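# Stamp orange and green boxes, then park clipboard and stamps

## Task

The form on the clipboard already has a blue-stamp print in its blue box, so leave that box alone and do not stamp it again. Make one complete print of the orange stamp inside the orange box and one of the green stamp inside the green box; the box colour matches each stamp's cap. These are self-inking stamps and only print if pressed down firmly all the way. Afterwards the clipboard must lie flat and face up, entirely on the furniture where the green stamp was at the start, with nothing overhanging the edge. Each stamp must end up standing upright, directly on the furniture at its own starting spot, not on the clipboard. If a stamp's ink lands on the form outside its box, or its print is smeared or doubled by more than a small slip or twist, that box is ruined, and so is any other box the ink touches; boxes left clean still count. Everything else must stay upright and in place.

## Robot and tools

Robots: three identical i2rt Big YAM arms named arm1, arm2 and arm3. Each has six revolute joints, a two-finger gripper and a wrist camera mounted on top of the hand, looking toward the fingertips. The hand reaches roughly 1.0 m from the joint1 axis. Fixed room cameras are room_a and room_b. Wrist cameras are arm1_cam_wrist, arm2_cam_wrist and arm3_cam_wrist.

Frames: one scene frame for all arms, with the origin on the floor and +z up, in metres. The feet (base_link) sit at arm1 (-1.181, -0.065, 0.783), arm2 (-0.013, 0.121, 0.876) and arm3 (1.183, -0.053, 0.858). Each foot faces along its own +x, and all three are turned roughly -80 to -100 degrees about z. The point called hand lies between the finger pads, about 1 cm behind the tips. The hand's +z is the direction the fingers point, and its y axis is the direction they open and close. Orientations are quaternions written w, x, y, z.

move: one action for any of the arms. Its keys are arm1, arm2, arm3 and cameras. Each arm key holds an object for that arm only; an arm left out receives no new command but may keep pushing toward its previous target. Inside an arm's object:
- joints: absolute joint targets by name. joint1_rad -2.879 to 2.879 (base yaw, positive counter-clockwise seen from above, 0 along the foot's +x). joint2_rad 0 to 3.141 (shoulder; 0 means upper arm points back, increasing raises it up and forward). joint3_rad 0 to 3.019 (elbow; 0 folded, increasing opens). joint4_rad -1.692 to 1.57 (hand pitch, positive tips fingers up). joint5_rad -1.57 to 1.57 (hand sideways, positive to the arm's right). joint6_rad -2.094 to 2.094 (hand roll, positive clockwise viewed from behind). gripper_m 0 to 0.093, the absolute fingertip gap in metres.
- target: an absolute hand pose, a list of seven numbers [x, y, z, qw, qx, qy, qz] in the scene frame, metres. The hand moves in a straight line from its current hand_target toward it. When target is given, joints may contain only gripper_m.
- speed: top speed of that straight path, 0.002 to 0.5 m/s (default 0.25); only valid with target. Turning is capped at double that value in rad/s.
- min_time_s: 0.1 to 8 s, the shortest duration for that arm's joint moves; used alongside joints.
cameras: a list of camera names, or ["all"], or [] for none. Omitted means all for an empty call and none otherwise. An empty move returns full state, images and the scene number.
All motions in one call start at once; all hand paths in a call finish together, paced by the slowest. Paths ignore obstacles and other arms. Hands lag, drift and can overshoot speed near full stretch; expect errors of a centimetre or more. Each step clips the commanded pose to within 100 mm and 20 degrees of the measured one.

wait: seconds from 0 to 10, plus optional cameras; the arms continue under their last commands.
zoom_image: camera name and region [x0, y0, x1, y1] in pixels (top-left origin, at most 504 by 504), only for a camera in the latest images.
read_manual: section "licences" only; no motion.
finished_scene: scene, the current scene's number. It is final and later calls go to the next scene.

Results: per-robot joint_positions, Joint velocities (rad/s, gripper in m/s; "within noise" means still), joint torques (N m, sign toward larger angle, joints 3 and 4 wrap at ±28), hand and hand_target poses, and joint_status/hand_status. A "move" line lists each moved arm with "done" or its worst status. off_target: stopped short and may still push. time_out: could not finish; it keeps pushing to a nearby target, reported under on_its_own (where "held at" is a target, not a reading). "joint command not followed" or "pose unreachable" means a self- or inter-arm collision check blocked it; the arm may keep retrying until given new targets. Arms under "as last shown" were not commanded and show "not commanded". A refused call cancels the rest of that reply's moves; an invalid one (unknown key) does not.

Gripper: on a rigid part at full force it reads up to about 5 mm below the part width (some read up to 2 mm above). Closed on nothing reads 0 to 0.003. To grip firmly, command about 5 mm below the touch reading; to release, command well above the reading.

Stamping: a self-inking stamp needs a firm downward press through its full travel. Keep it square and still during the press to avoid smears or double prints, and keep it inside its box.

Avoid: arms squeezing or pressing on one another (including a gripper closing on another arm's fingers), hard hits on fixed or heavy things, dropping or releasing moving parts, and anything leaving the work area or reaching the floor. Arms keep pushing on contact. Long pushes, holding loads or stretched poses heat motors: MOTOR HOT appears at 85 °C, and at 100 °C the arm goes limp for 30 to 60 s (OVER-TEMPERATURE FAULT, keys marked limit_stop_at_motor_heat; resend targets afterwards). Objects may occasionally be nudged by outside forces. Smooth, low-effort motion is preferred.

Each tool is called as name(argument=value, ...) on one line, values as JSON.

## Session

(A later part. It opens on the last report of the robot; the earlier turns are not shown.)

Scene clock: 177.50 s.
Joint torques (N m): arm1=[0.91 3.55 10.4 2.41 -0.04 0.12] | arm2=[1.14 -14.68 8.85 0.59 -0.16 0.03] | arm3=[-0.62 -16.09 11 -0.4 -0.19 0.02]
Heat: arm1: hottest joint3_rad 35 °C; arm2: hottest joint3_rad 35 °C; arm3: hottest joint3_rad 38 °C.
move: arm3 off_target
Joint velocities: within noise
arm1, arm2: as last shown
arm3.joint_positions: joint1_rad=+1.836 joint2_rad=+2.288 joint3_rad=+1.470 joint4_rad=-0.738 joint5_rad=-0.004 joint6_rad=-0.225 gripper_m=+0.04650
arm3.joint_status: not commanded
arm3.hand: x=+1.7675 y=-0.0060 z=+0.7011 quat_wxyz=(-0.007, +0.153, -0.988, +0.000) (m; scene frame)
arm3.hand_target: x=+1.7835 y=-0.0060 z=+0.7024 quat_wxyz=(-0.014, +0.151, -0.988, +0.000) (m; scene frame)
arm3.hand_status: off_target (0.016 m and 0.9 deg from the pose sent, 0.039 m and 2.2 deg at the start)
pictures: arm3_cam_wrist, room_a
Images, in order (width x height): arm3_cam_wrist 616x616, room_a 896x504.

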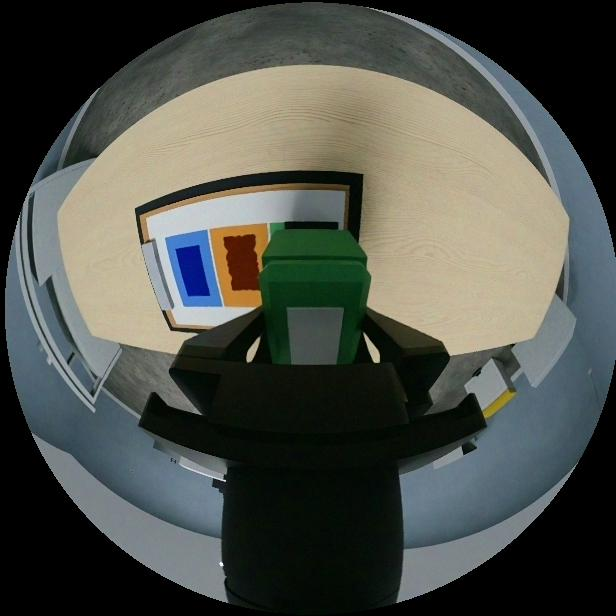

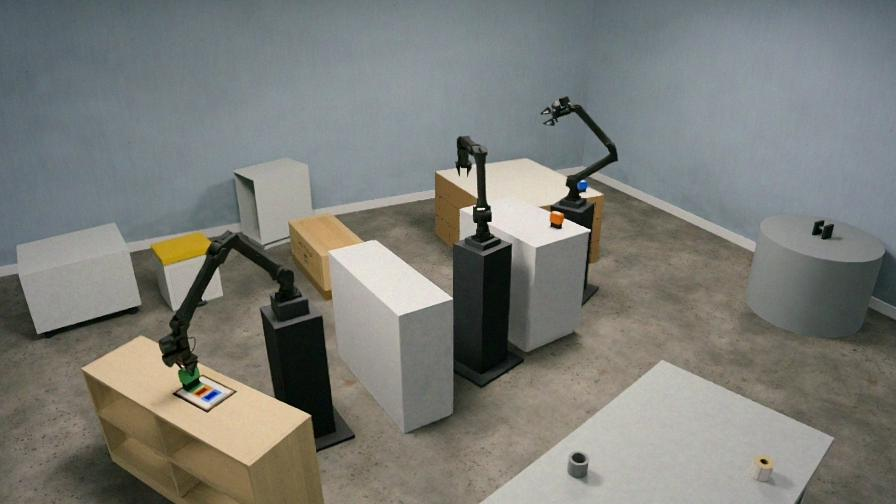

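move(arm3={"target": [1.757, 0.002, 0.708, 0.0, -0.1513, 0.9885, 0], "speed": 0.1}, cameras=["arm3_cam_wrist"])

zoom_image(camera="arm3_cam_wrist", region=[180, 130, 430, 380])

Scene clock: 178.90 s.
Joint torques (N m): arm1=[0.67 3.55 10.39 2.39 -0.04 0.1] | arm2=[1.08 -14.56 8.88 0.62 -0.16 0.03] | arm3=[0.79 -18.73 6.67 -0.49 -0.1 0.12]
Heat: arm1: hottest joint3_rad 35 °C; arm2: hottest joint3_rad 35 °C; arm3: hottest joint3_rad 38 °C.
move: arm3 off_target
Joint velocities: within noise
arm1, arm2: as last shown
arm3.joint_positions: joint1_rad=+1.836 joint2_rad=+2.287 joint3_rad=+1.445 joint4_rad=-0.738 joint5_rad=-0.004 joint6_rad=-0.216 gripper_m=+0.04650
arm3.joint_status: not commanded
arm3.hand: x=+1.7548 y=-0.0071 z=+0.6953 quat_wxyz=(+0.005, +0.148, -0.989, +0.000) (m; scene frame)
arm3.hand_target: x=+1.7569 y=+0.0019 z=+0.7077 quat_wxyz=(+0.000, +0.151, -0.988, +0.000) (m; scene frame)
arm3.hand_status: off_target (0.016 m and 0.7 deg from the pose sent, 0.015 m and 0.8 deg at the start)
pictures: arm3_cam_wrist
Images, in order (width x height): arm3_cam_wrist 616x616.

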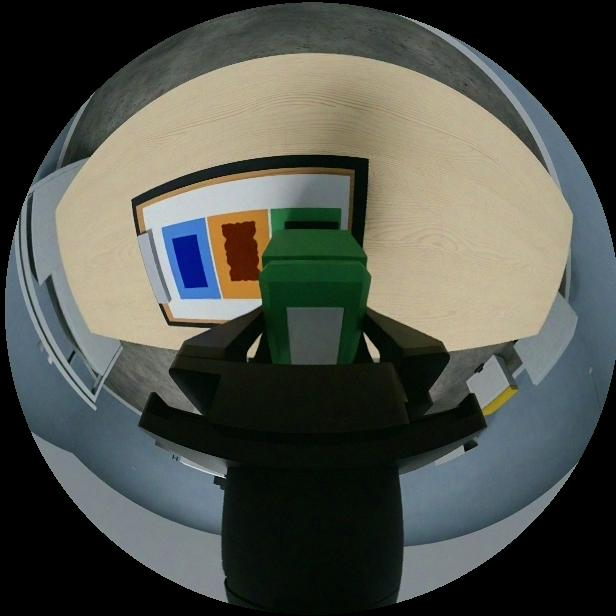

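Scaled by 2.016 from the camera's 616x616 image, which has a finer 880x880 frame.

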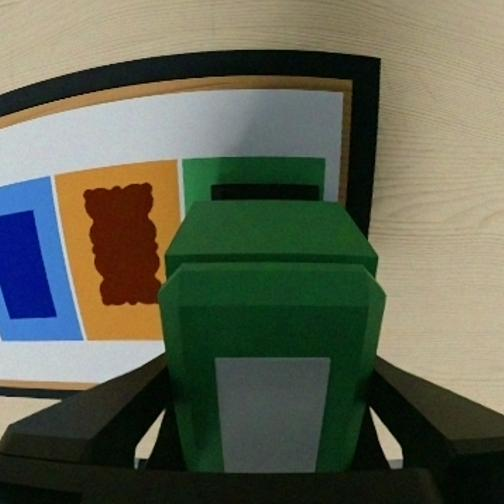

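move(arm3={"target": [1.764, 0.010, 0.714, 0.0, -0.1513, 0.9885, 0], "speed": 0.1}, cameras=["arm3_cam_wrist"])

zoom_image(camera="arm3_cam_wrist", region=[180, 130, 430, 380])

Scene clock: 180.47 s.
Joint torques (N m): arm1=[0.73 4.01 10.37 2.44 -0.04 0.11] | arm2=[1.08 -14.68 8.88 0.65 -0.15 0.03] | arm3=[0.38 -18.84 8.94 -0.5 -0.13 0.1]
Heat: arm1: hottest joint3_rad 35 °C; arm2: hottest joint3_rad 35 °C; arm3: hottest joint3_rad 38 °C.
move: arm3 off_target
Joint velocities: within noise
arm1, arm2: as last shown
arm3.joint_positions: joint1_rad=+1.850 joint2_rad=+2.287 joint3_rad=+1.445 joint4_rad=-0.763 joint5_rad=-0.004 joint6_rad=-0.204 gripper_m=+0.04650
arm3.joint_status: not commanded
arm3.hand: x=+1.7480 y=+0.0002 z=+0.6954 quat_wxyz=(+0.018, +0.149, -0.989, -0.001) (m; scene frame)
arm3.hand_target: x=+1.7635 y=+0.0100 z=+0.7140 quat_wxyz=(+0.000, +0.151, -0.988, +0.000) (m; scene frame)
arm3.hand_status: off_target (0.026 m and 2.0 deg from the pose sent, 0.027 m and 0.7 deg at the start)
pictures: arm3_cam_wrist
Images, in order (width x height): arm3_cam_wrist 616x616.

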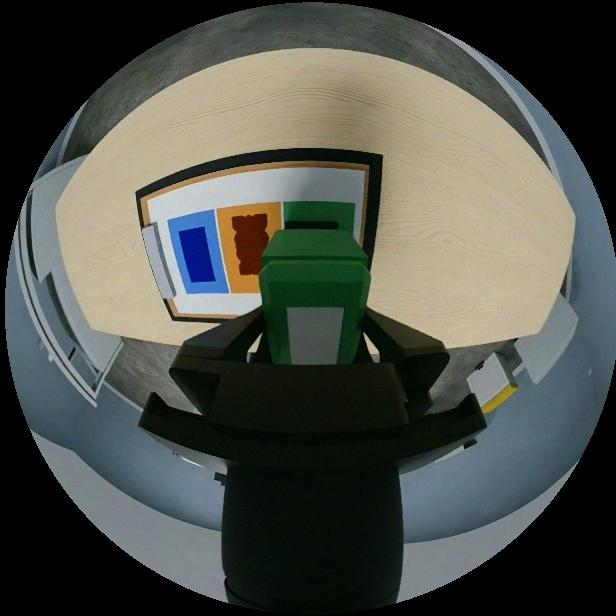

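Scaled by 2.016 from the camera's 616x616 image, which has a finer 880x880 frame.

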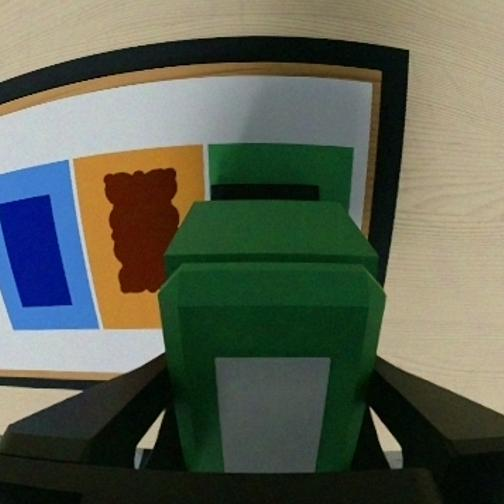

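move(arm3={"joints": {"joint1_rad": 1.829, "joint2_rad": 2.290, "joint3_rad": 1.465, "joint4_rad": -0.720}, "min_time_s": 0.8}, cameras=["arm3_cam_wrist"])

zoom_image(camera="arm3_cam_wrist", region=[180, 130, 430, 380])

Scene clock: 182.37 s.
Joint torques (N m): arm1=[0.5 3.6 10.47 2.35 -0.03 0.09] | arm2=[1.08 -14.62 8.88 0.64 -0.15 0.03] | arm3=[-1.67 -17.03 8.51 0.27 -0.13 0.1]
Heat: arm1: hottest joint3_rad 35 °C; arm2: hottest joint3_rad 35 °C; arm3: hottest joint3_rad 38 °C.
move: arm3 done
Joint velocities: within noise
arm1, arm2: as last shown
arm3.joint_positions: joint1_rad=+1.844 joint2_rad=+2.287 joint3_rad=+1.445 joint4_rad=-0.732 joint5_rad=-0.004 joint6_rad=-0.204 gripper_m=+0.04650
arm3.joint_status: all done
arm3.hand: x=+1.7558 y=-0.0028 z=+0.6952 quat_wxyz=(+0.003, +0.146, -0.989, +0.000) (m; scene frame)
arm3.hand_target: x=+1.7691 y=-0.0102 z=+0.6986 quat_wxyz=(-0.012, +0.134, -0.991, +0.000) (m; scene frame)
arm3.hand_status: not commanded
pictures: arm3_cam_wrist
Images, in order (width x height): arm3_cam_wrist 616x616.

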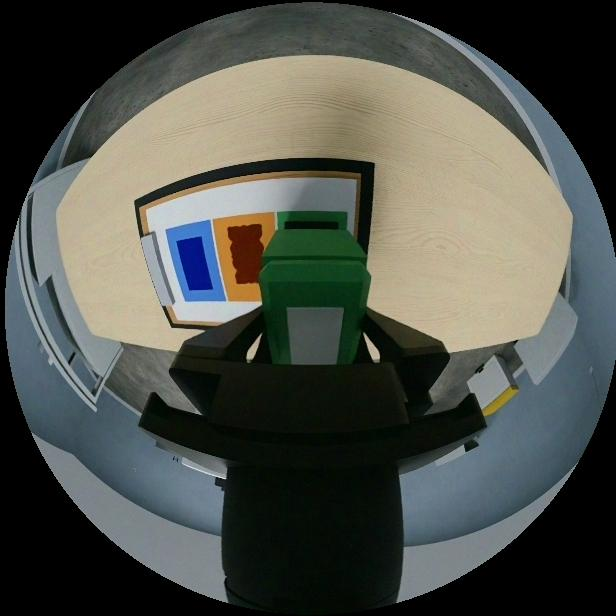

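Scaled by 2.016 from the camera's 616x616 image, which has a finer 880x880 frame.

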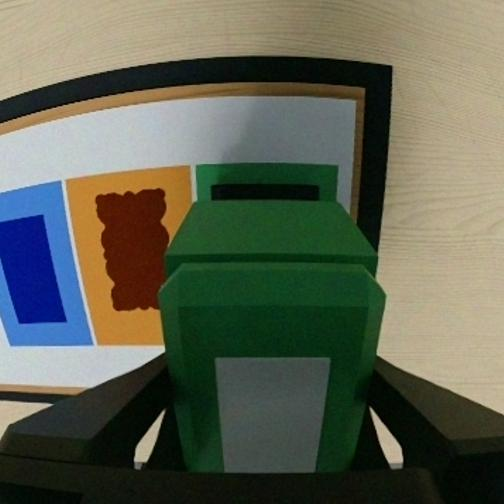

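move(arm3={"joints": {"joint2_rad": 2.375, "joint3_rad": 1.443, "joint4_rad": -0.697}, "min_time_s": 1.0}, cameras=["arm3_cam_wrist"])

zoom_image(camera="arm3_cam_wrist", region=[180, 130, 430, 380])

Scene clock: 184.17 s.
Joint torques (N m): arm1=[0.5 3.25 10.44 2.43 -0.06 0.11] | arm2=[1.14 -14.68 8.88 0.62 -0.15 0.03] | arm3=[-1.61 -12.81 6.45 0.27 -0.13 0.11]
Heat: arm1: hottest joint3_rad 35 °C; arm2: hottest joint3_rad 35 °C; arm3: hottest joint3_rad 38 °C.
move: arm3 done
Joint velocities: within noise
arm1, arm2: as last shown
arm3.joint_positions: joint1_rad=+1.844 joint2_rad=+2.312 joint3_rad=+1.445 joint4_rad=-0.709 joint5_rad=-0.004 joint6_rad=-0.203 gripper_m=+0.04650
arm3.joint_status: all done
arm3.hand: x=+1.7542 y=-0.0030 z=+0.6815 quat_wxyz=(+0.003, +0.145, -0.989, +0.000) (m; scene frame)
arm3.hand_target: x=+1.7360 y=-0.0129 z=+0.6465 quat_wxyz=(+0.030, +0.134, -0.991, -0.002) (m; scene frame)
arm3.hand_status: not commanded
pictures: arm3_cam_wrist
Images, in order (width x height): arm3_cam_wrist 616x616.

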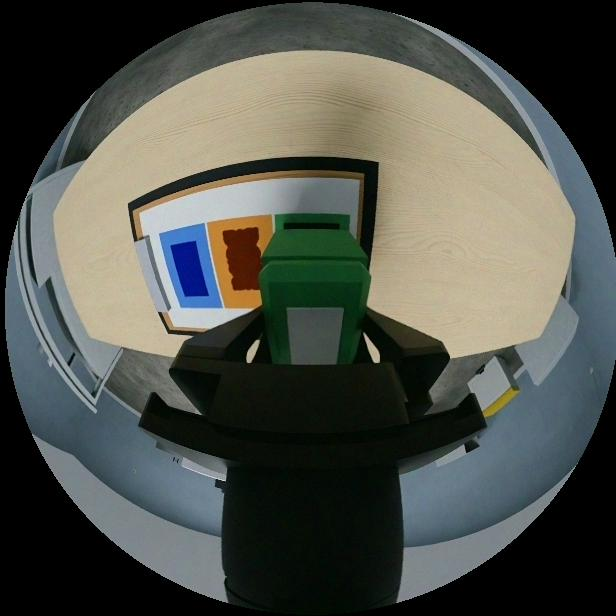

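Scaled by 2.016 from the camera's 616x616 image, which has a finer 880x880 frame.

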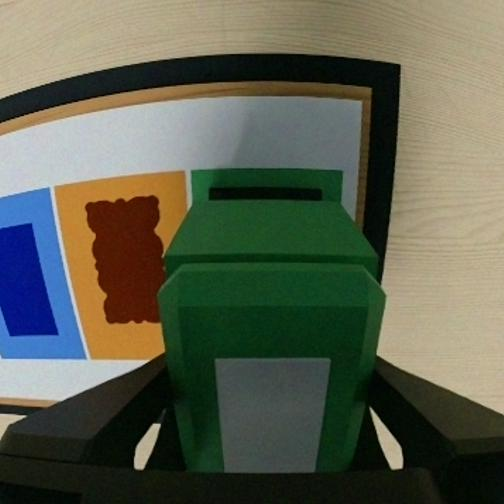

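move(arm3={"joints": {"joint2_rad": 2.51, "joint3_rad": 1.410, "joint4_rad": -0.672}, "min_time_s": 1.2}, cameras=["arm3_cam_wrist"])

zoom_image(camera="arm3_cam_wrist", region=[180, 130, 430, 380])

Scene clock: 187.47 s.
Joint torques (N m): arm1=[0.5 3.43 10.45 2.36 -0.04 0.11] | arm2=[1.14 -14.62 8.87 0.61 -0.15 0.02] | arm3=[-1.49 -5.6 3.25 0.06 -0.11 0.08]
Heat: arm1: hottest joint3_rad 35 °C; arm2: hottest joint3_rad 35 °C; arm3: hottest joint3_rad 38 °C.
move: arm3 time_out
Joint velocities: within noise
arm1.joint_positions: joint1_rad=+0.427 joint2_rad=+0.626 joint3_rad=+1.429 joint4_rad=-1.159 joint5_rad=-0.051 joint6_rad=-0.671 gripper_m=+0.09396
arm1.joint_status: not commanded
arm1.hand: x=-1.0181 y=-0.2637 z=+1.3767 quat_wxyz=(-0.408, -0.090, -0.818, +0.394) (m; scene frame)
arm1.hand_target: x=-1.0204 y=-0.2604 z=+1.3914 quat_wxyz=(-0.417, -0.089, -0.809, +0.404) (m; scene frame)
arm1.hand_status: not commanded
arm2: as last shown
arm3.joint_positions: joint1_rad=+1.844 joint2_rad=+2.353 joint3_rad=+1.448 joint4_rad=-0.678 joint5_rad=-0.005 joint6_rad=-0.203 gripper_m=+0.04650
arm3.joint_status: joint2_rad time_out (moved +0.041 of +0.198); the others done
arm3.on_its_own: joint2_rad reads +2.353 and still pushes toward +2.510 since a time_out
arm3.hand: x=+1.7502 y=-0.0033 z=+0.6593 quat_wxyz=(+0.007, +0.145, -0.989, -0.001) (m; scene frame)
arm3.hand_target: x=+1.6725 y=-0.0179 z=+0.5726 quat_wxyz=(+0.101, +0.133, -0.986, -0.006) (m; scene frame)
arm3.hand_status: not commanded
pictures: arm3_cam_wrist
Images, in order (width x height): arm3_cam_wrist 616x616.

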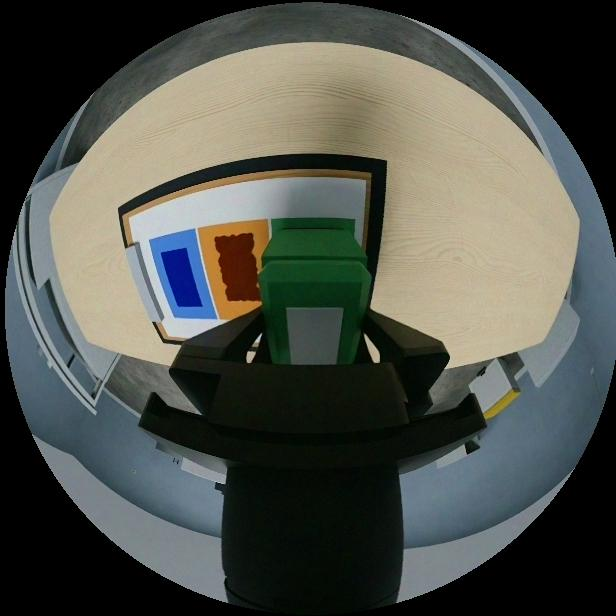

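Scaled by 2.016 from the camera's 616x616 image, which has a finer 880x880 frame.

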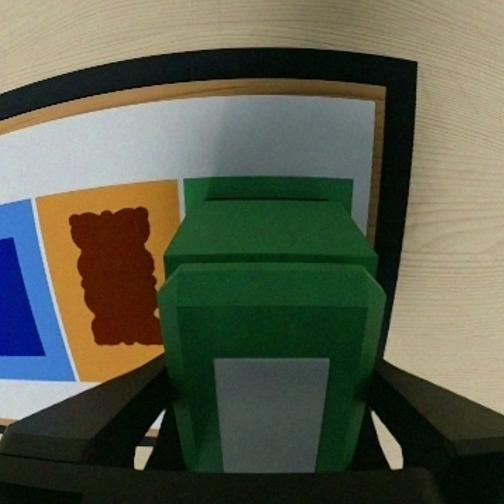

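move(arm3={"joints": {"joint2_rad": 2.61, "joint3_rad": 1.378, "joint4_rad": -0.668}, "min_time_s": 1.0}, cameras=["arm3_cam_wrist"])

zoom_image(camera="arm3_cam_wrist", region=[180, 130, 430, 380])

Scene clock: 190.40 s.
Joint torques (N m): arm1=[0.5 3.9 10.43 2.44 -0.02 0.11] | arm2=[1.08 -14.62 8.9 0.64 -0.16 0.03] | arm3=[-1.32 0.56 0.54 0.23 0.02 0.06]
Heat: arm1: hottest joint3_rad 35 °C; arm2: hottest joint3_rad 35 °C; arm3: hottest joint3_rad 37 °C.
move: arm3 time_out
Joint velocities: within noise
arm1, arm2: as last shown
arm3.joint_positions: joint1_rad=+1.844 joint2_rad=+2.365 joint3_rad=+1.448 joint4_rad=-0.678 joint5_rad=-0.007 joint6_rad=-0.200 gripper_m=+0.04650
arm3.joint_status: joint2_rad time_out (moved +0.012 of +0.257); the others done
arm3.on_its_own: joint2_rad reads +2.365 and still pushes toward +2.610 since a time_out
arm3.hand: x=+1.7461 y=-0.0033 z=+0.6527 quat_wxyz=(+0.013, +0.144, -0.990, -0.002) (m; scene frame)
arm3.hand_target: x=+1.6106 y=-0.0227 z=+0.5258 quat_wxyz=(+0.165, +0.131, -0.978, -0.010) (m; scene frame)
arm3.hand_status: not commanded
pictures: arm3_cam_wrist
Images, in order (width x height): arm3_cam_wrist 616x616.

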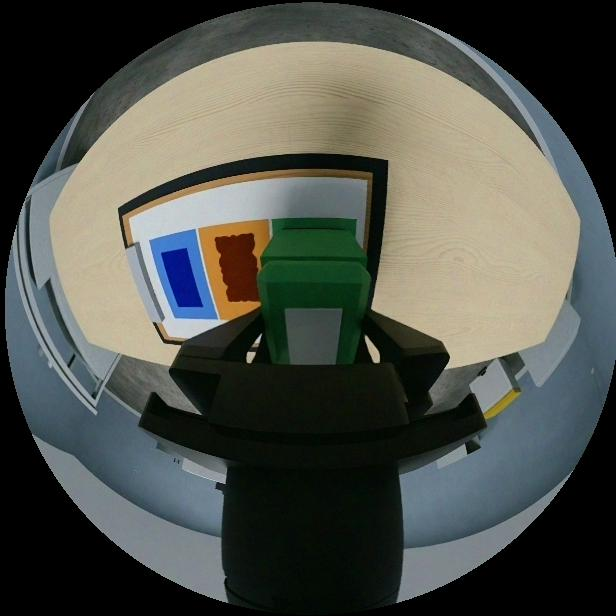

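Scaled by 2.016 from the camera's 616x616 image, which has a finer 880x880 frame.

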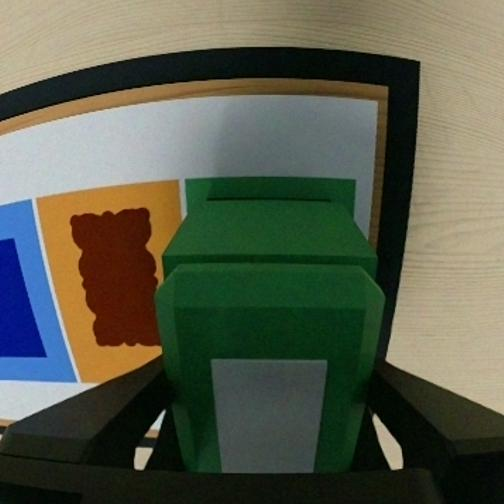

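move(arm3={"joints": {"joint2_rad": 2.48, "joint3_rad": 1.412, "joint4_rad": -0.672}, "min_time_s": 0.8}, cameras=[])

move(arm3={"joints": {"joint2_rad": 2.35, "joint3_rad": 1.442, "joint4_rad": -0.70}, "min_time_s": 1.0}, cameras=["arm3_cam_wrist"])

zoom_image(camera="arm3_cam_wrist", region=[180, 130, 430, 380])

Scene clock: 191.63 s.
Joint torques (N m): arm1=[0.79 3.55 10.26 2.35 -0.04 0.11] | arm2=[1.14 -14.62 8.85 0.64 -0.15 0.03] | arm3=[-1.85 -8.18 3.45 0.16 0.03 0.06]
Heat: arm1: hottest joint3_rad 35 °C; arm2: hottest joint3_rad 35 °C; arm3: hottest joint3_rad 37 °C.
move: arm3 done
Joint velocities: within noise
arm1: as last shown
arm2.joint_positions: joint1_rad=-0.609 joint2_rad=+1.805 joint3_rad=+1.749 joint4_rad=-1.391 joint5_rad=+0.001 joint6_rad=-0.010 gripper_m=+0.04987
arm2.joint_status: not commanded
arm2.hand: x=-0.3398 y=-0.3678 z=+1.0911 quat_wxyz=(-0.029, -0.878, -0.475, +0.055) (m; scene frame)
arm2.hand_target: x=-0.3340 y=-0.3686 z=+1.0940 quat_wxyz=(-0.029, -0.878, -0.475, +0.053) (m; scene frame)
arm2.hand_status: not commanded
arm3.joint_positions: joint1_rad=+1.844 joint2_rad=+2.354 joint3_rad=+1.448 joint4_rad=-0.678 joint5_rad=-0.007 joint6_rad=-0.200 gripper_m=+0.04650
arm3.joint_status: all done
arm3.hand: x=+1.7499 y=-0.0029 z=+0.6586 quat_wxyz=(+0.007, +0.144, -0.990, -0.002) (m; scene frame)
arm3.hand_target: x=+1.6856 y=-0.0169 z=+0.5869 quat_wxyz=(+0.085, +0.133, -0.987, -0.005) (m; scene frame)
arm3.hand_status: not commanded
pictures: none
No camera images: "cameras" was empty.

Scene clock: 193.00 s.
Joint torques (N m): arm1=[0.56 4.13 10.29 2.45 -0.03 0.09] | arm2=[1.14 -14.68 8.91 0.62 -0.15 0.02] | arm3=[-1.38 -15.44 6.12 -0.18 0.05 0.05]
Heat: arm1: hottest joint3_rad 35 °C; arm2: hottest joint3_rad 35 °C; arm3: hottest joint3_rad 37 °C.
move: arm3 done
Joint velocities: within noise
arm1, arm2: as last shown
arm3.joint_positions: joint1_rad=+1.844 joint2_rad=+2.323 joint3_rad=+1.448 joint4_rad=-0.699 joint5_rad=-0.008 joint6_rad=-0.200 gripper_m=+0.04650
arm3.joint_status: all done
arm3.hand: x=+1.7545 y=-0.0023 z=+0.6758 quat_wxyz=(+0.003, +0.144, -0.990, -0.002) (m; scene frame)
arm3.hand_target: x=+1.7431 y=-0.0123 z=+0.6598 quat_wxyz=(+0.020, +0.134, -0.991, -0.001) (m; scene frame)
arm3.hand_status: not commanded
pictures: arm3_cam_wrist
Images, in order (width x height): arm3_cam_wrist 616x616.

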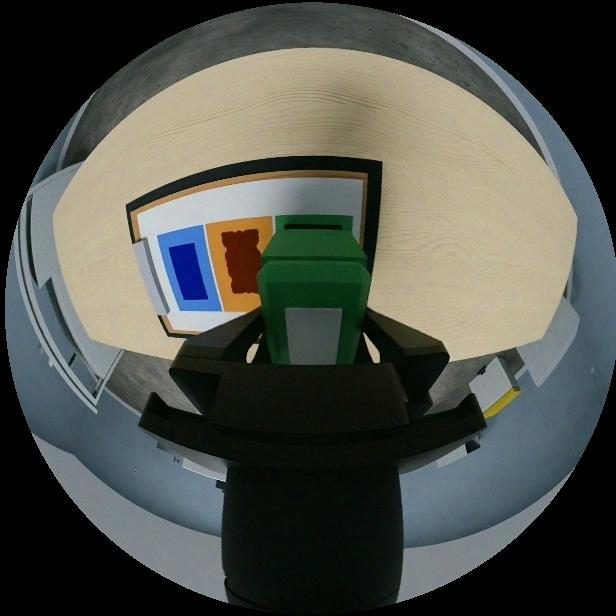

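Scaled by 2.016 from the camera's 616x616 image, which has a finer 880x880 frame.

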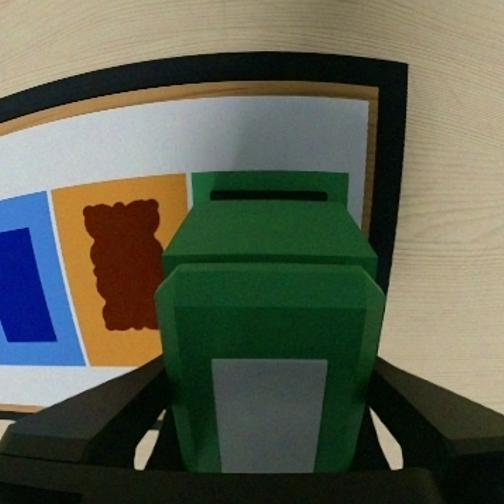

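move(arm3={"target": [1.762, -0.010, 0.785, 0, -0.1451, 0.9894, 0], "speed": 0.1}, cameras=["arm3_cam_wrist", "room_a"])

zoom_image(camera="arm3_cam_wrist", region=[180, 130, 430, 380])

zoom_image(camera="room_a", region=[130, 310, 280, 460])

Scene clock: 195.03 s.
Joint torques (N m): arm1=[0.5 3.84 10.4 2.36 -0.07 0.12] | arm2=[1.2 -14.62 8.87 0.62 -0.15 0.03] | arm3=[-1.03 -18.02 9.48 -0.5 -0.03 -0.07]
Heat: arm1: hottest joint3_rad 35 °C; arm2: hottest joint3_rad 35 °C; arm3: hottest joint3_rad 37 °C.
move: arm3 off_target
Joint velocities: within noise
arm1, arm2: as last shown
arm3.joint_positions: joint1_rad=+1.844 joint2_rad=+2.152 joint3_rad=+1.439 joint4_rad=-0.884 joint5_rad=-0.006 joint6_rad=-0.207 gripper_m=+0.04650
arm3.joint_status: not commanded
arm3.hand: x=+1.7494 y=-0.0028 z=+0.7685 quat_wxyz=(+0.014, +0.147, -0.989, -0.002) (m; scene frame)
arm3.hand_target: x=+1.7616 y=-0.0101 z=+0.7850 quat_wxyz=(+0.000, +0.145, -0.989, +0.000) (m; scene frame)
arm3.hand_status: off_target (0.022 m and 1.6 deg from the pose sent, 0.110 m and 0.4 deg at the start)
pictures: arm3_cam_wrist, room_a
Images, in order (width x height): arm3_cam_wrist 616x616, room_a 896x504.

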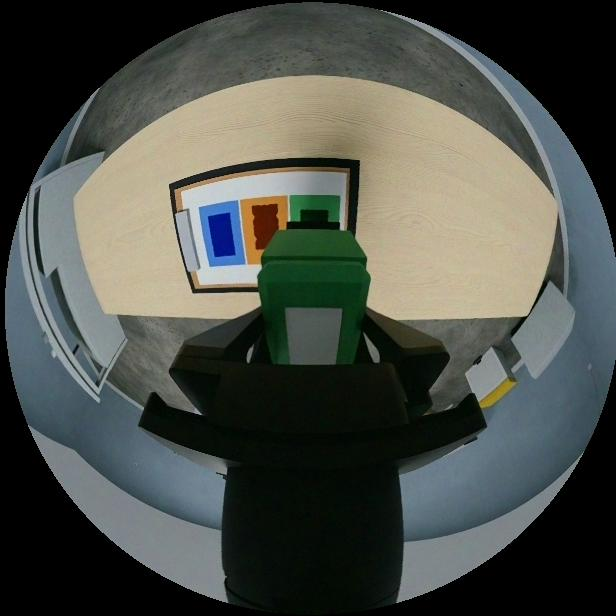

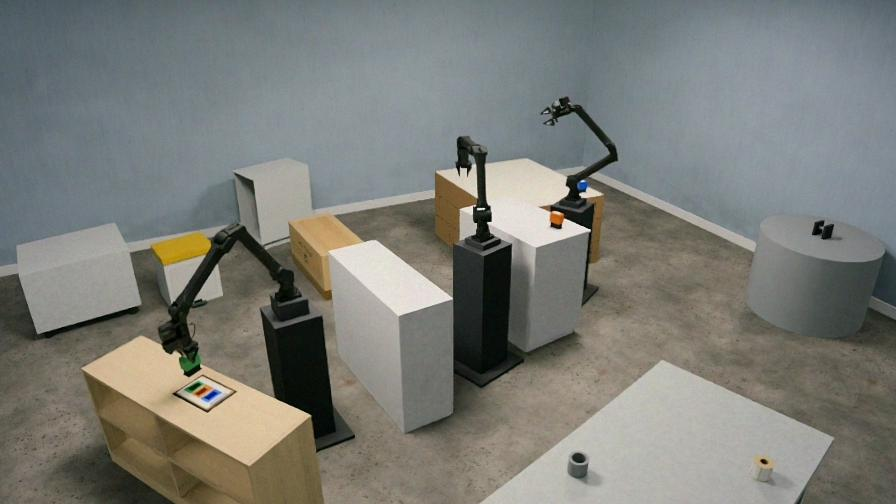

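Scaled by 2.016 from the camera's 616x616 image, which has a finer 880x880 frame.

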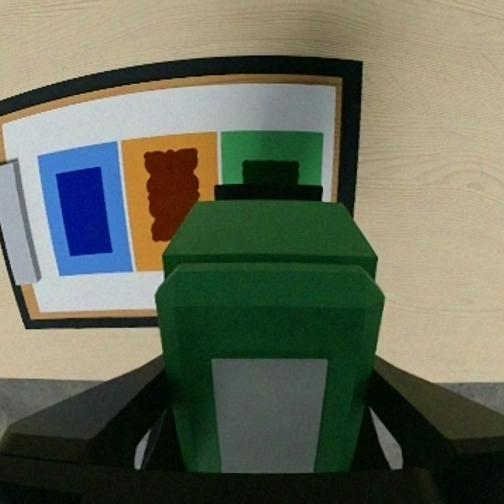

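Scaled by 3.360 from the camera's 896x504 image, which has a finer 1280x720 frame.

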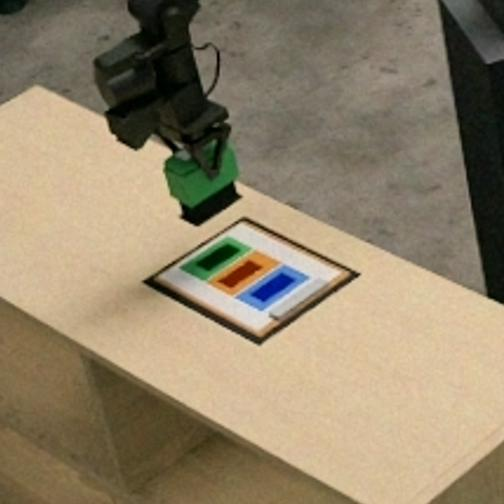

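move(arm3={"target": [1.680, 0.296, 0.785, 0, 0.4993, 0.8664, 0], "speed": 0.2}, cameras=["arm3_cam_wrist"])

zoom_image(camera="arm3_cam_wrist", region=[180, 0, 480, 280])

Scene clock: 199.57 s.
Joint torques (N m): arm1=[0.21 3.37 10.35 2.45 -0.02 0.11] | arm2=[0.97 -14.62 8.88 0.62 -0.15 0.03] | arm3=[0.38 -15.44 12.41 -0.68 0.08 0.09]
Heat: arm1: hottest joint3_rad 35 °C; arm2: hottest joint3_rad 35 °C; arm3: hottest joint3_rad 37 °C.
move: arm3 off_target
Joint velocities: within noise
arm1, arm2: as last shown
arm3.joint_positions: joint1_rad=+2.360 joint2_rad=+2.166 joint3_rad=+1.511 joint4_rad=-0.932 joint5_rad=-0.005 joint6_rad=+1.649 gripper_m=+0.04650
arm3.joint_status: not commanded
arm3.hand: x=+1.6674 y=+0.2817 z=+0.7808 quat_wxyz=(+0.005, -0.499, -0.867, +0.008) (m; scene frame)
arm3.hand_target: x=+1.6794 y=+0.2958 z=+0.7854 quat_wxyz=(+0.000, -0.499, -0.866, -0.001) (m; scene frame)
arm3.hand_status: off_target (0.019 m and 1.1 deg from the pose sent, 0.307 m and 76.9 deg at the start)
pictures: arm3_cam_wrist
Images, in order (width x height): arm3_cam_wrist 616x616.

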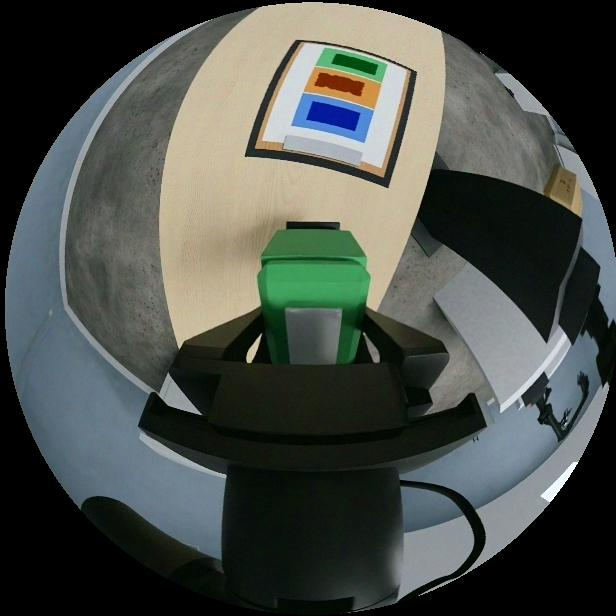

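Scaled by 1.680 from the camera's 616x616 image, which has a finer 880x880 frame.

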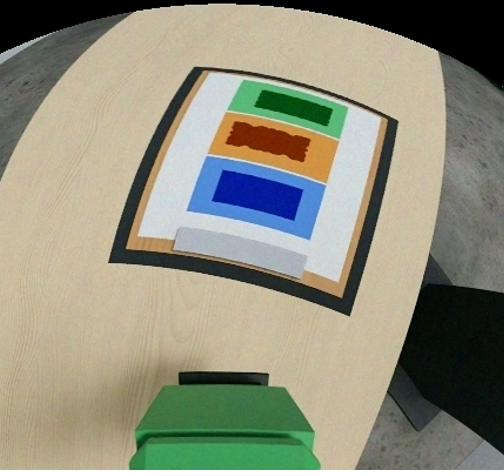

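move(arm3={"target": [1.674, 0.300, 0.680, 0, 0.4993, 0.8664, 0], "speed": 0.1}, cameras=["arm3_cam_wrist", "room_a", "room_b"])

zoom_image(camera="arm3_cam_wrist", region=[180, 130, 430, 380])

zoom_image(camera="room_a", region=[150, 330, 280, 460])

Scene clock: 201.50 s.
Joint torques (N m): arm1=[0.67 3.66 10.37 2.36 -0.07 0.11] | arm2=[1.14 -14.68 8.87 0.61 -0.15 0.03] | arm3=[0.97 -15.79 10.22 0.35 0.07 0.13]
Heat: arm1: hottest joint3_rad 35 °C; arm2: hottest joint3_rad 35 °C; arm3: hottest joint3_rad 37 °C.
move: arm3 off_target
Joint velocities: within noise
arm1, arm2: as last shown
arm3.joint_positions: joint1_rad=+2.363 joint2_rad=+2.335 joint3_rad=+1.518 joint4_rad=-0.779 joint5_rad=-0.004 joint6_rad=+1.660 gripper_m=+0.04650
arm3.joint_status: not commanded
arm3.hand: x=+1.6654 y=+0.2825 z=+0.6862 quat_wxyz=(+0.007, -0.502, -0.865, +0.012) (m; scene frame)
arm3.hand_target: x=+1.6733 y=+0.2996 z=+0.6806 quat_wxyz=(+0.000, -0.499, -0.866, +0.000) (m; scene frame)
arm3.hand_status: off_target (0.020 m and 1.6 deg from the pose sent, 0.103 m and 1.2 deg at the start)
pictures: arm3_cam_wrist, room_a, room_b
Images, in order (width x height): arm3_cam_wrist 616x616, room_a 896x504, room_b 896x504.

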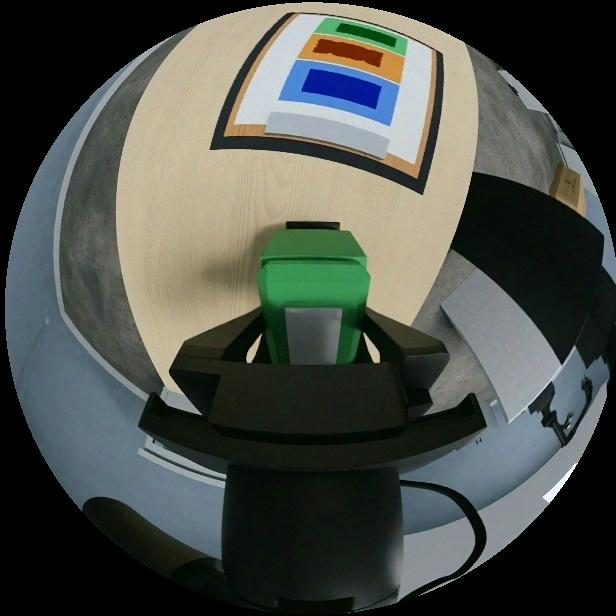

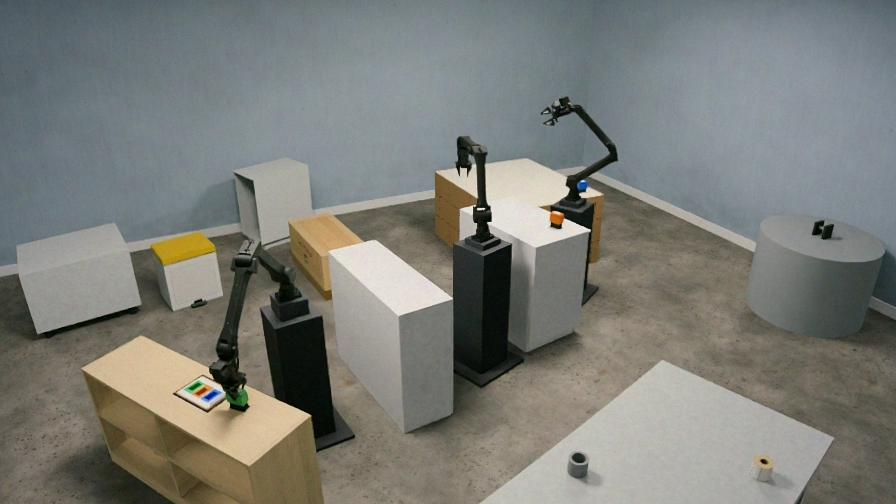

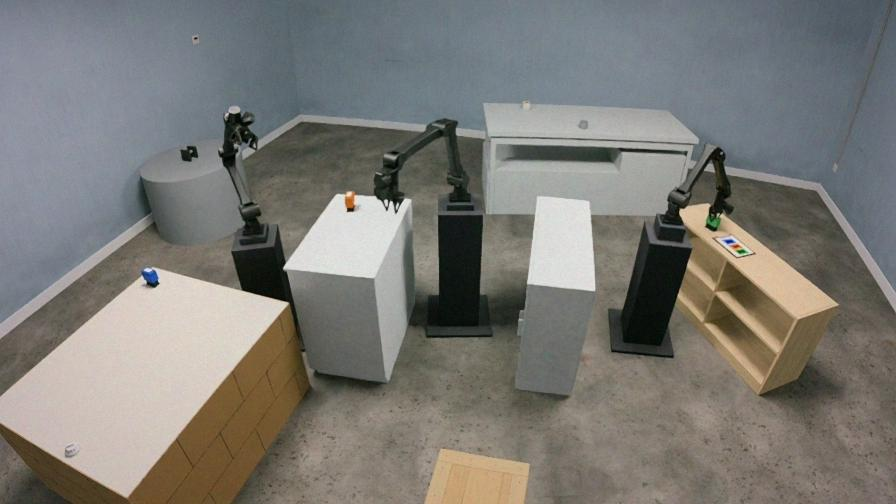

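Scaled by 2.016 from the camera's 616x616 image, which has a finer 880x880 frame.

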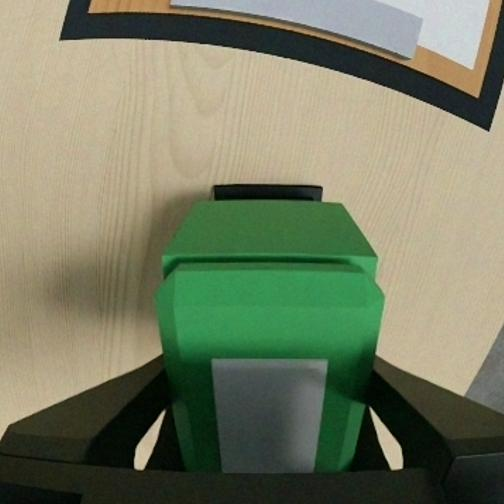

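Scaled by 3.877 from the camera's 896x504 image, which has a finer 1280x720 frame.

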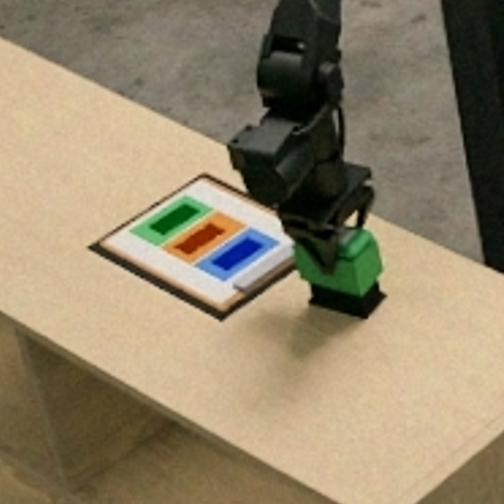

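move(arm3={"target": [1.674, 0.300, 0.671, 0, 0.4993, 0.8664, 0], "speed": 0.05}, cameras=["arm3_cam_wrist"])

zoom_image(camera="arm3_cam_wrist", region=[180, 130, 430, 380])

Scene clock: 202.60 s.
Joint torques (N m): arm1=[0.67 3.9 10.41 2.47 -0.06 0.12] | arm2=[1.08 -14.68 8.85 0.64 -0.15 0.03] | arm3=[0.67 -14.51 10.44 0.53 0.07 0.11]
Heat: arm1: hottest joint3_rad 35 °C; arm2: hottest joint3_rad 35 °C; arm3: hottest joint3_rad 37 °C.
move: arm3 off_target
Joint velocities: within noise
arm1, arm2: as last shown
arm3.joint_positions: joint1_rad=+2.363 joint2_rad=+2.335 joint3_rad=+1.518 joint4_rad=-0.771 joint5_rad=-0.004 joint6_rad=+1.660 gripper_m=+0.04650
arm3.joint_status: not commanded
arm3.hand: x=+1.6668 y=+0.2834 z=+0.6857 quat_wxyz=(+0.005, -0.502, -0.865, +0.009) (m; scene frame)
arm3.hand_target: x=+1.6730 y=+0.2993 z=+0.6717 quat_wxyz=(+0.000, -0.499, -0.866, +0.000) (m; scene frame)
arm3.hand_status: off_target (0.023 m and 1.3 deg from the pose sent, 0.025 m and 1.6 deg at the start)
pictures: arm3_cam_wrist
Images, in order (width x height): arm3_cam_wrist 616x616.

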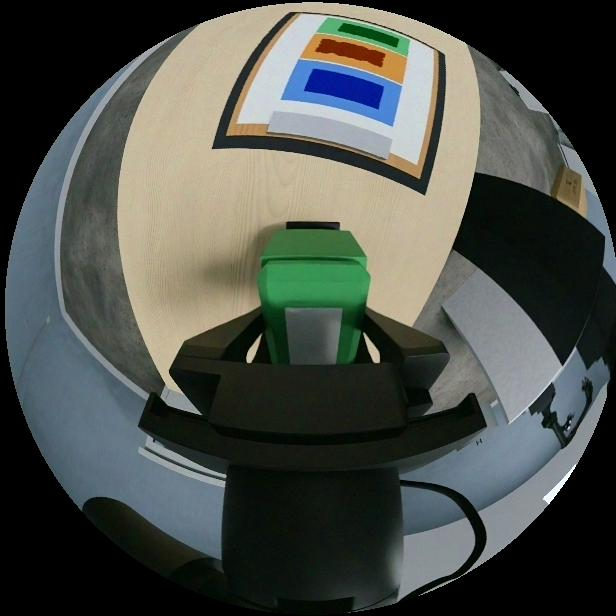

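Scaled by 2.016 from the camera's 616x616 image, which has a finer 880x880 frame.

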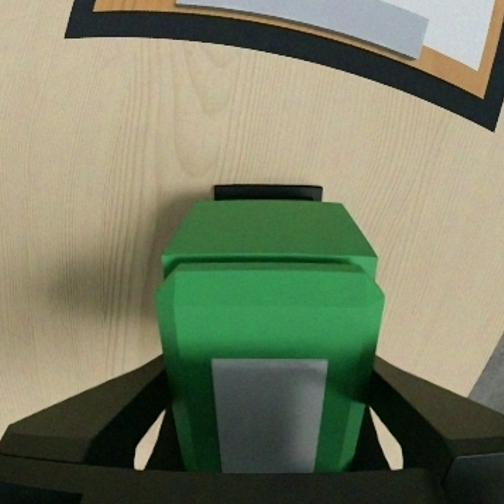

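move(arm3={"joints": {"gripper_m": 0.093}}, cameras=["arm3_cam_wrist"])

zoom_image(camera="arm3_cam_wrist", region=[180, 130, 430, 380])

Scene clock: 203.50 s.
Joint torques (N m): arm1=[0.73 3.96 10.47 2.33 -0.04 0.12] | arm2=[1.08 -14.62 8.85 0.61 -0.16 0.02] | arm3=[0.73 -15.91 9.89 0.23 0.09 0.11]
Heat: arm1: hottest joint3_rad 35 °C; arm2: hottest joint3_rad 35 °C; arm3: hottest joint3_rad 37 °C.
move: arm3 done
Joint velocities: within noise
arm1.joint_positions: joint1_rad=+0.427 joint2_rad=+0.626 joint3_rad=+1.429 joint4_rad=-1.159 joint5_rad=-0.051 joint6_rad=-0.671 gripper_m=+0.09396
arm1.joint_status: not commanded
arm1.hand: x=-1.0181 y=-0.2637 z=+1.3767 quat_wxyz=(-0.408, -0.090, -0.818, +0.394) (m; scene frame)
arm1.hand_target: x=-1.0204 y=-0.2604 z=+1.3914 quat_wxyz=(-0.417, -0.089, -0.809, +0.404) (m; scene frame)
arm1.hand_status: not commanded
arm2: as last shown
arm3.joint_positions: joint1_rad=+2.364 joint2_rad=+2.353 joint3_rad=+1.523 joint4_rad=-0.760 joint5_rad=-0.004 joint6_rad=+1.661 gripper_m=+0.09288
arm3.joint_status: all done
arm3.hand: x=+1.6663 y=+0.2832 z=+0.6768 quat_wxyz=(+0.006, -0.502, -0.865, +0.010) (m; scene frame)
arm3.hand_target: x=+1.6729 y=+0.2993 z=+0.6717 quat_wxyz=(+0.000, -0.499, -0.866, +0.000) (m; scene frame)
arm3.hand_status: not commanded
pictures: arm3_cam_wrist
Images, in order (width x height): arm3_cam_wrist 616x616.

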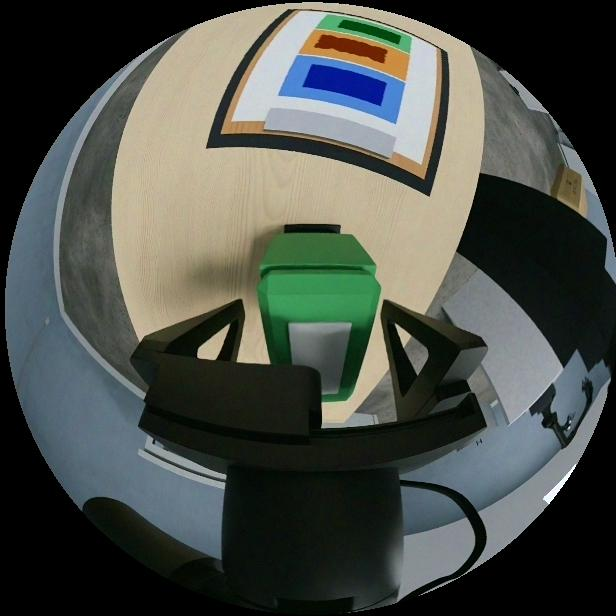

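Scaled by 2.016 from the camera's 616x616 image, which has a finer 880x880 frame.

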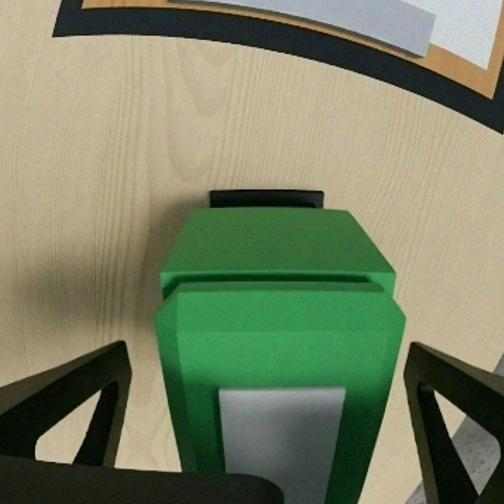

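move(arm3={"target": [1.674, 0.300, 0.82, 0, 0.4993, 0.8664, 0], "speed": 0.1}, cameras=["arm3_cam_wrist", "room_a", "room_b"])

zoom_image(camera="arm3_cam_wrist", region=[180, 20, 480, 320])

zoom_image(camera="room_a", region=[130, 320, 280, 470])

Scene clock: 205.93 s.
Joint torques (N m): arm1=[0.56 3.55 10.44 2.45 -0.01 0.11] | arm2=[0.97 -14.68 8.85 0.62 -0.15 0.03] | arm3=[1.14 -16.67 12.03 -0.58 0.07 0.12]
Heat: arm1: hottest joint3_rad 35 °C; arm2: hottest joint3_rad 35 °C; arm3: hottest joint3_rad 37 °C.
move: arm3 off_target
Joint velocities: within noise
arm1, arm2: as last shown
arm3.joint_positions: joint1_rad=+2.364 joint2_rad=+2.133 joint3_rad=+1.523 joint4_rad=-0.995 joint5_rad=-0.004 joint6_rad=+1.661 gripper_m=+0.09293
arm3.joint_status: not commanded
arm3.hand: x=+1.6631 y=+0.2814 z=+0.8032 quat_wxyz=(+0.009, -0.502, -0.865, +0.017) (m; scene frame)
arm3.hand_target: x=+1.6732 y=+0.2995 z=+0.8204 quat_wxyz=(+0.000, -0.499, -0.866, +0.000) (m; scene frame)
arm3.hand_status: off_target (0.027 m and 2.2 deg from the pose sent, 0.144 m and 1.4 deg at the start)
pictures: arm3_cam_wrist, room_a, room_b
Images, in order (width x height): arm3_cam_wrist 616x616, room_a 896x504, room_b 896x504.

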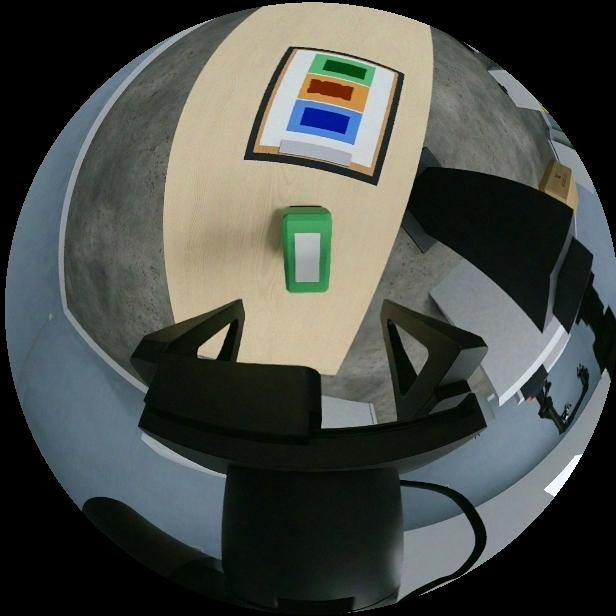

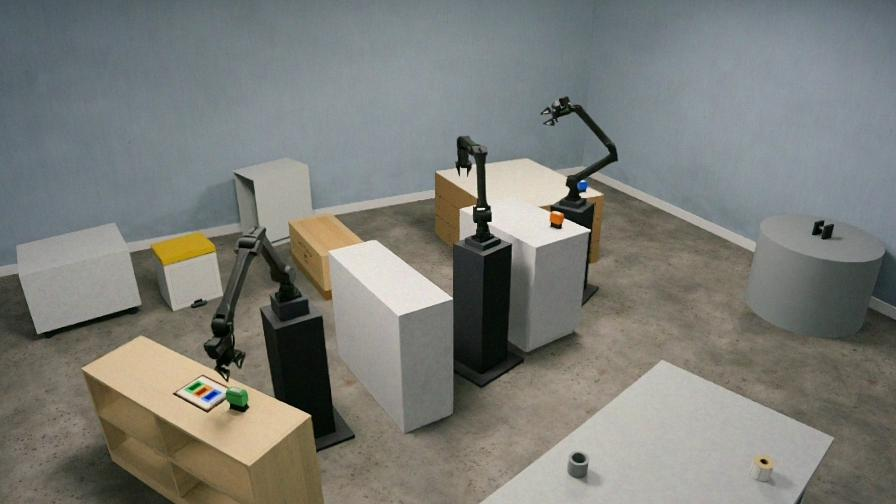

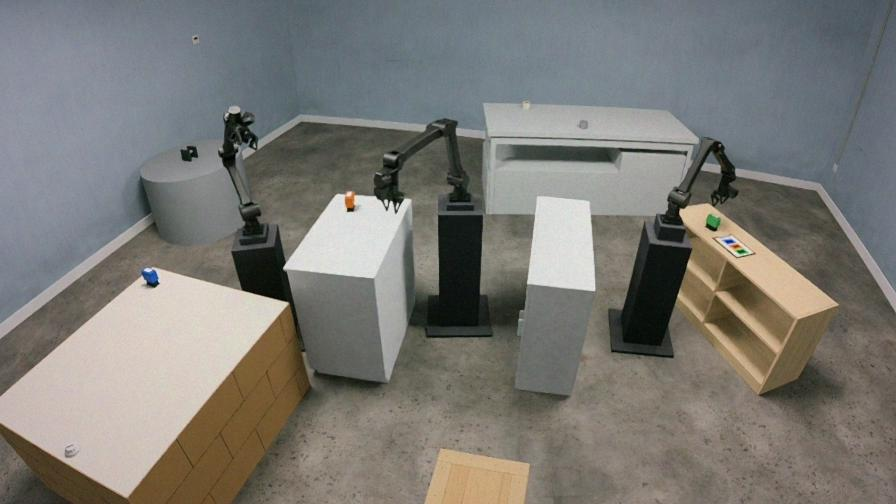

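Scaled by 1.680 from the camera's 616x616 image, which has a finer 880x880 frame.

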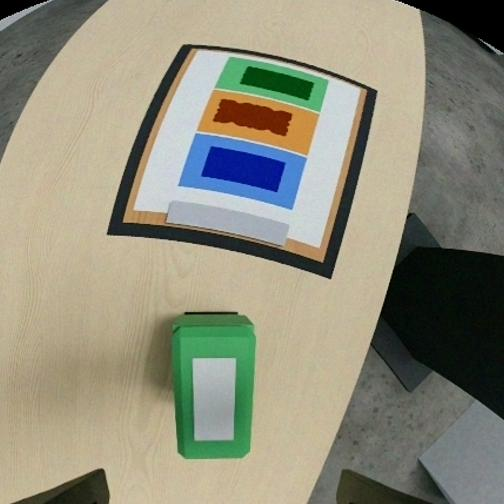

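Scaled by 3.360 from the camera's 896x504 image, which has a finer 1280x720 frame.

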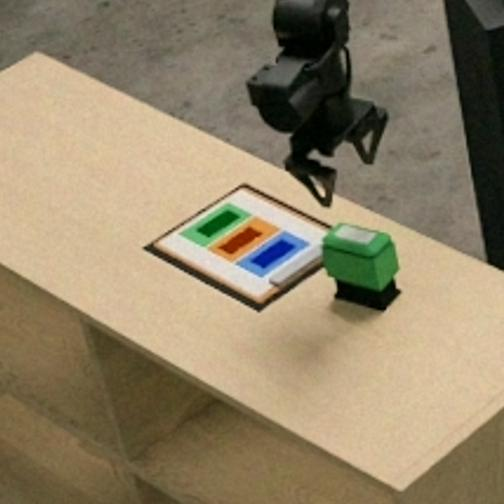

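finished_scene(scene=1)

The scene is finished: the task was done.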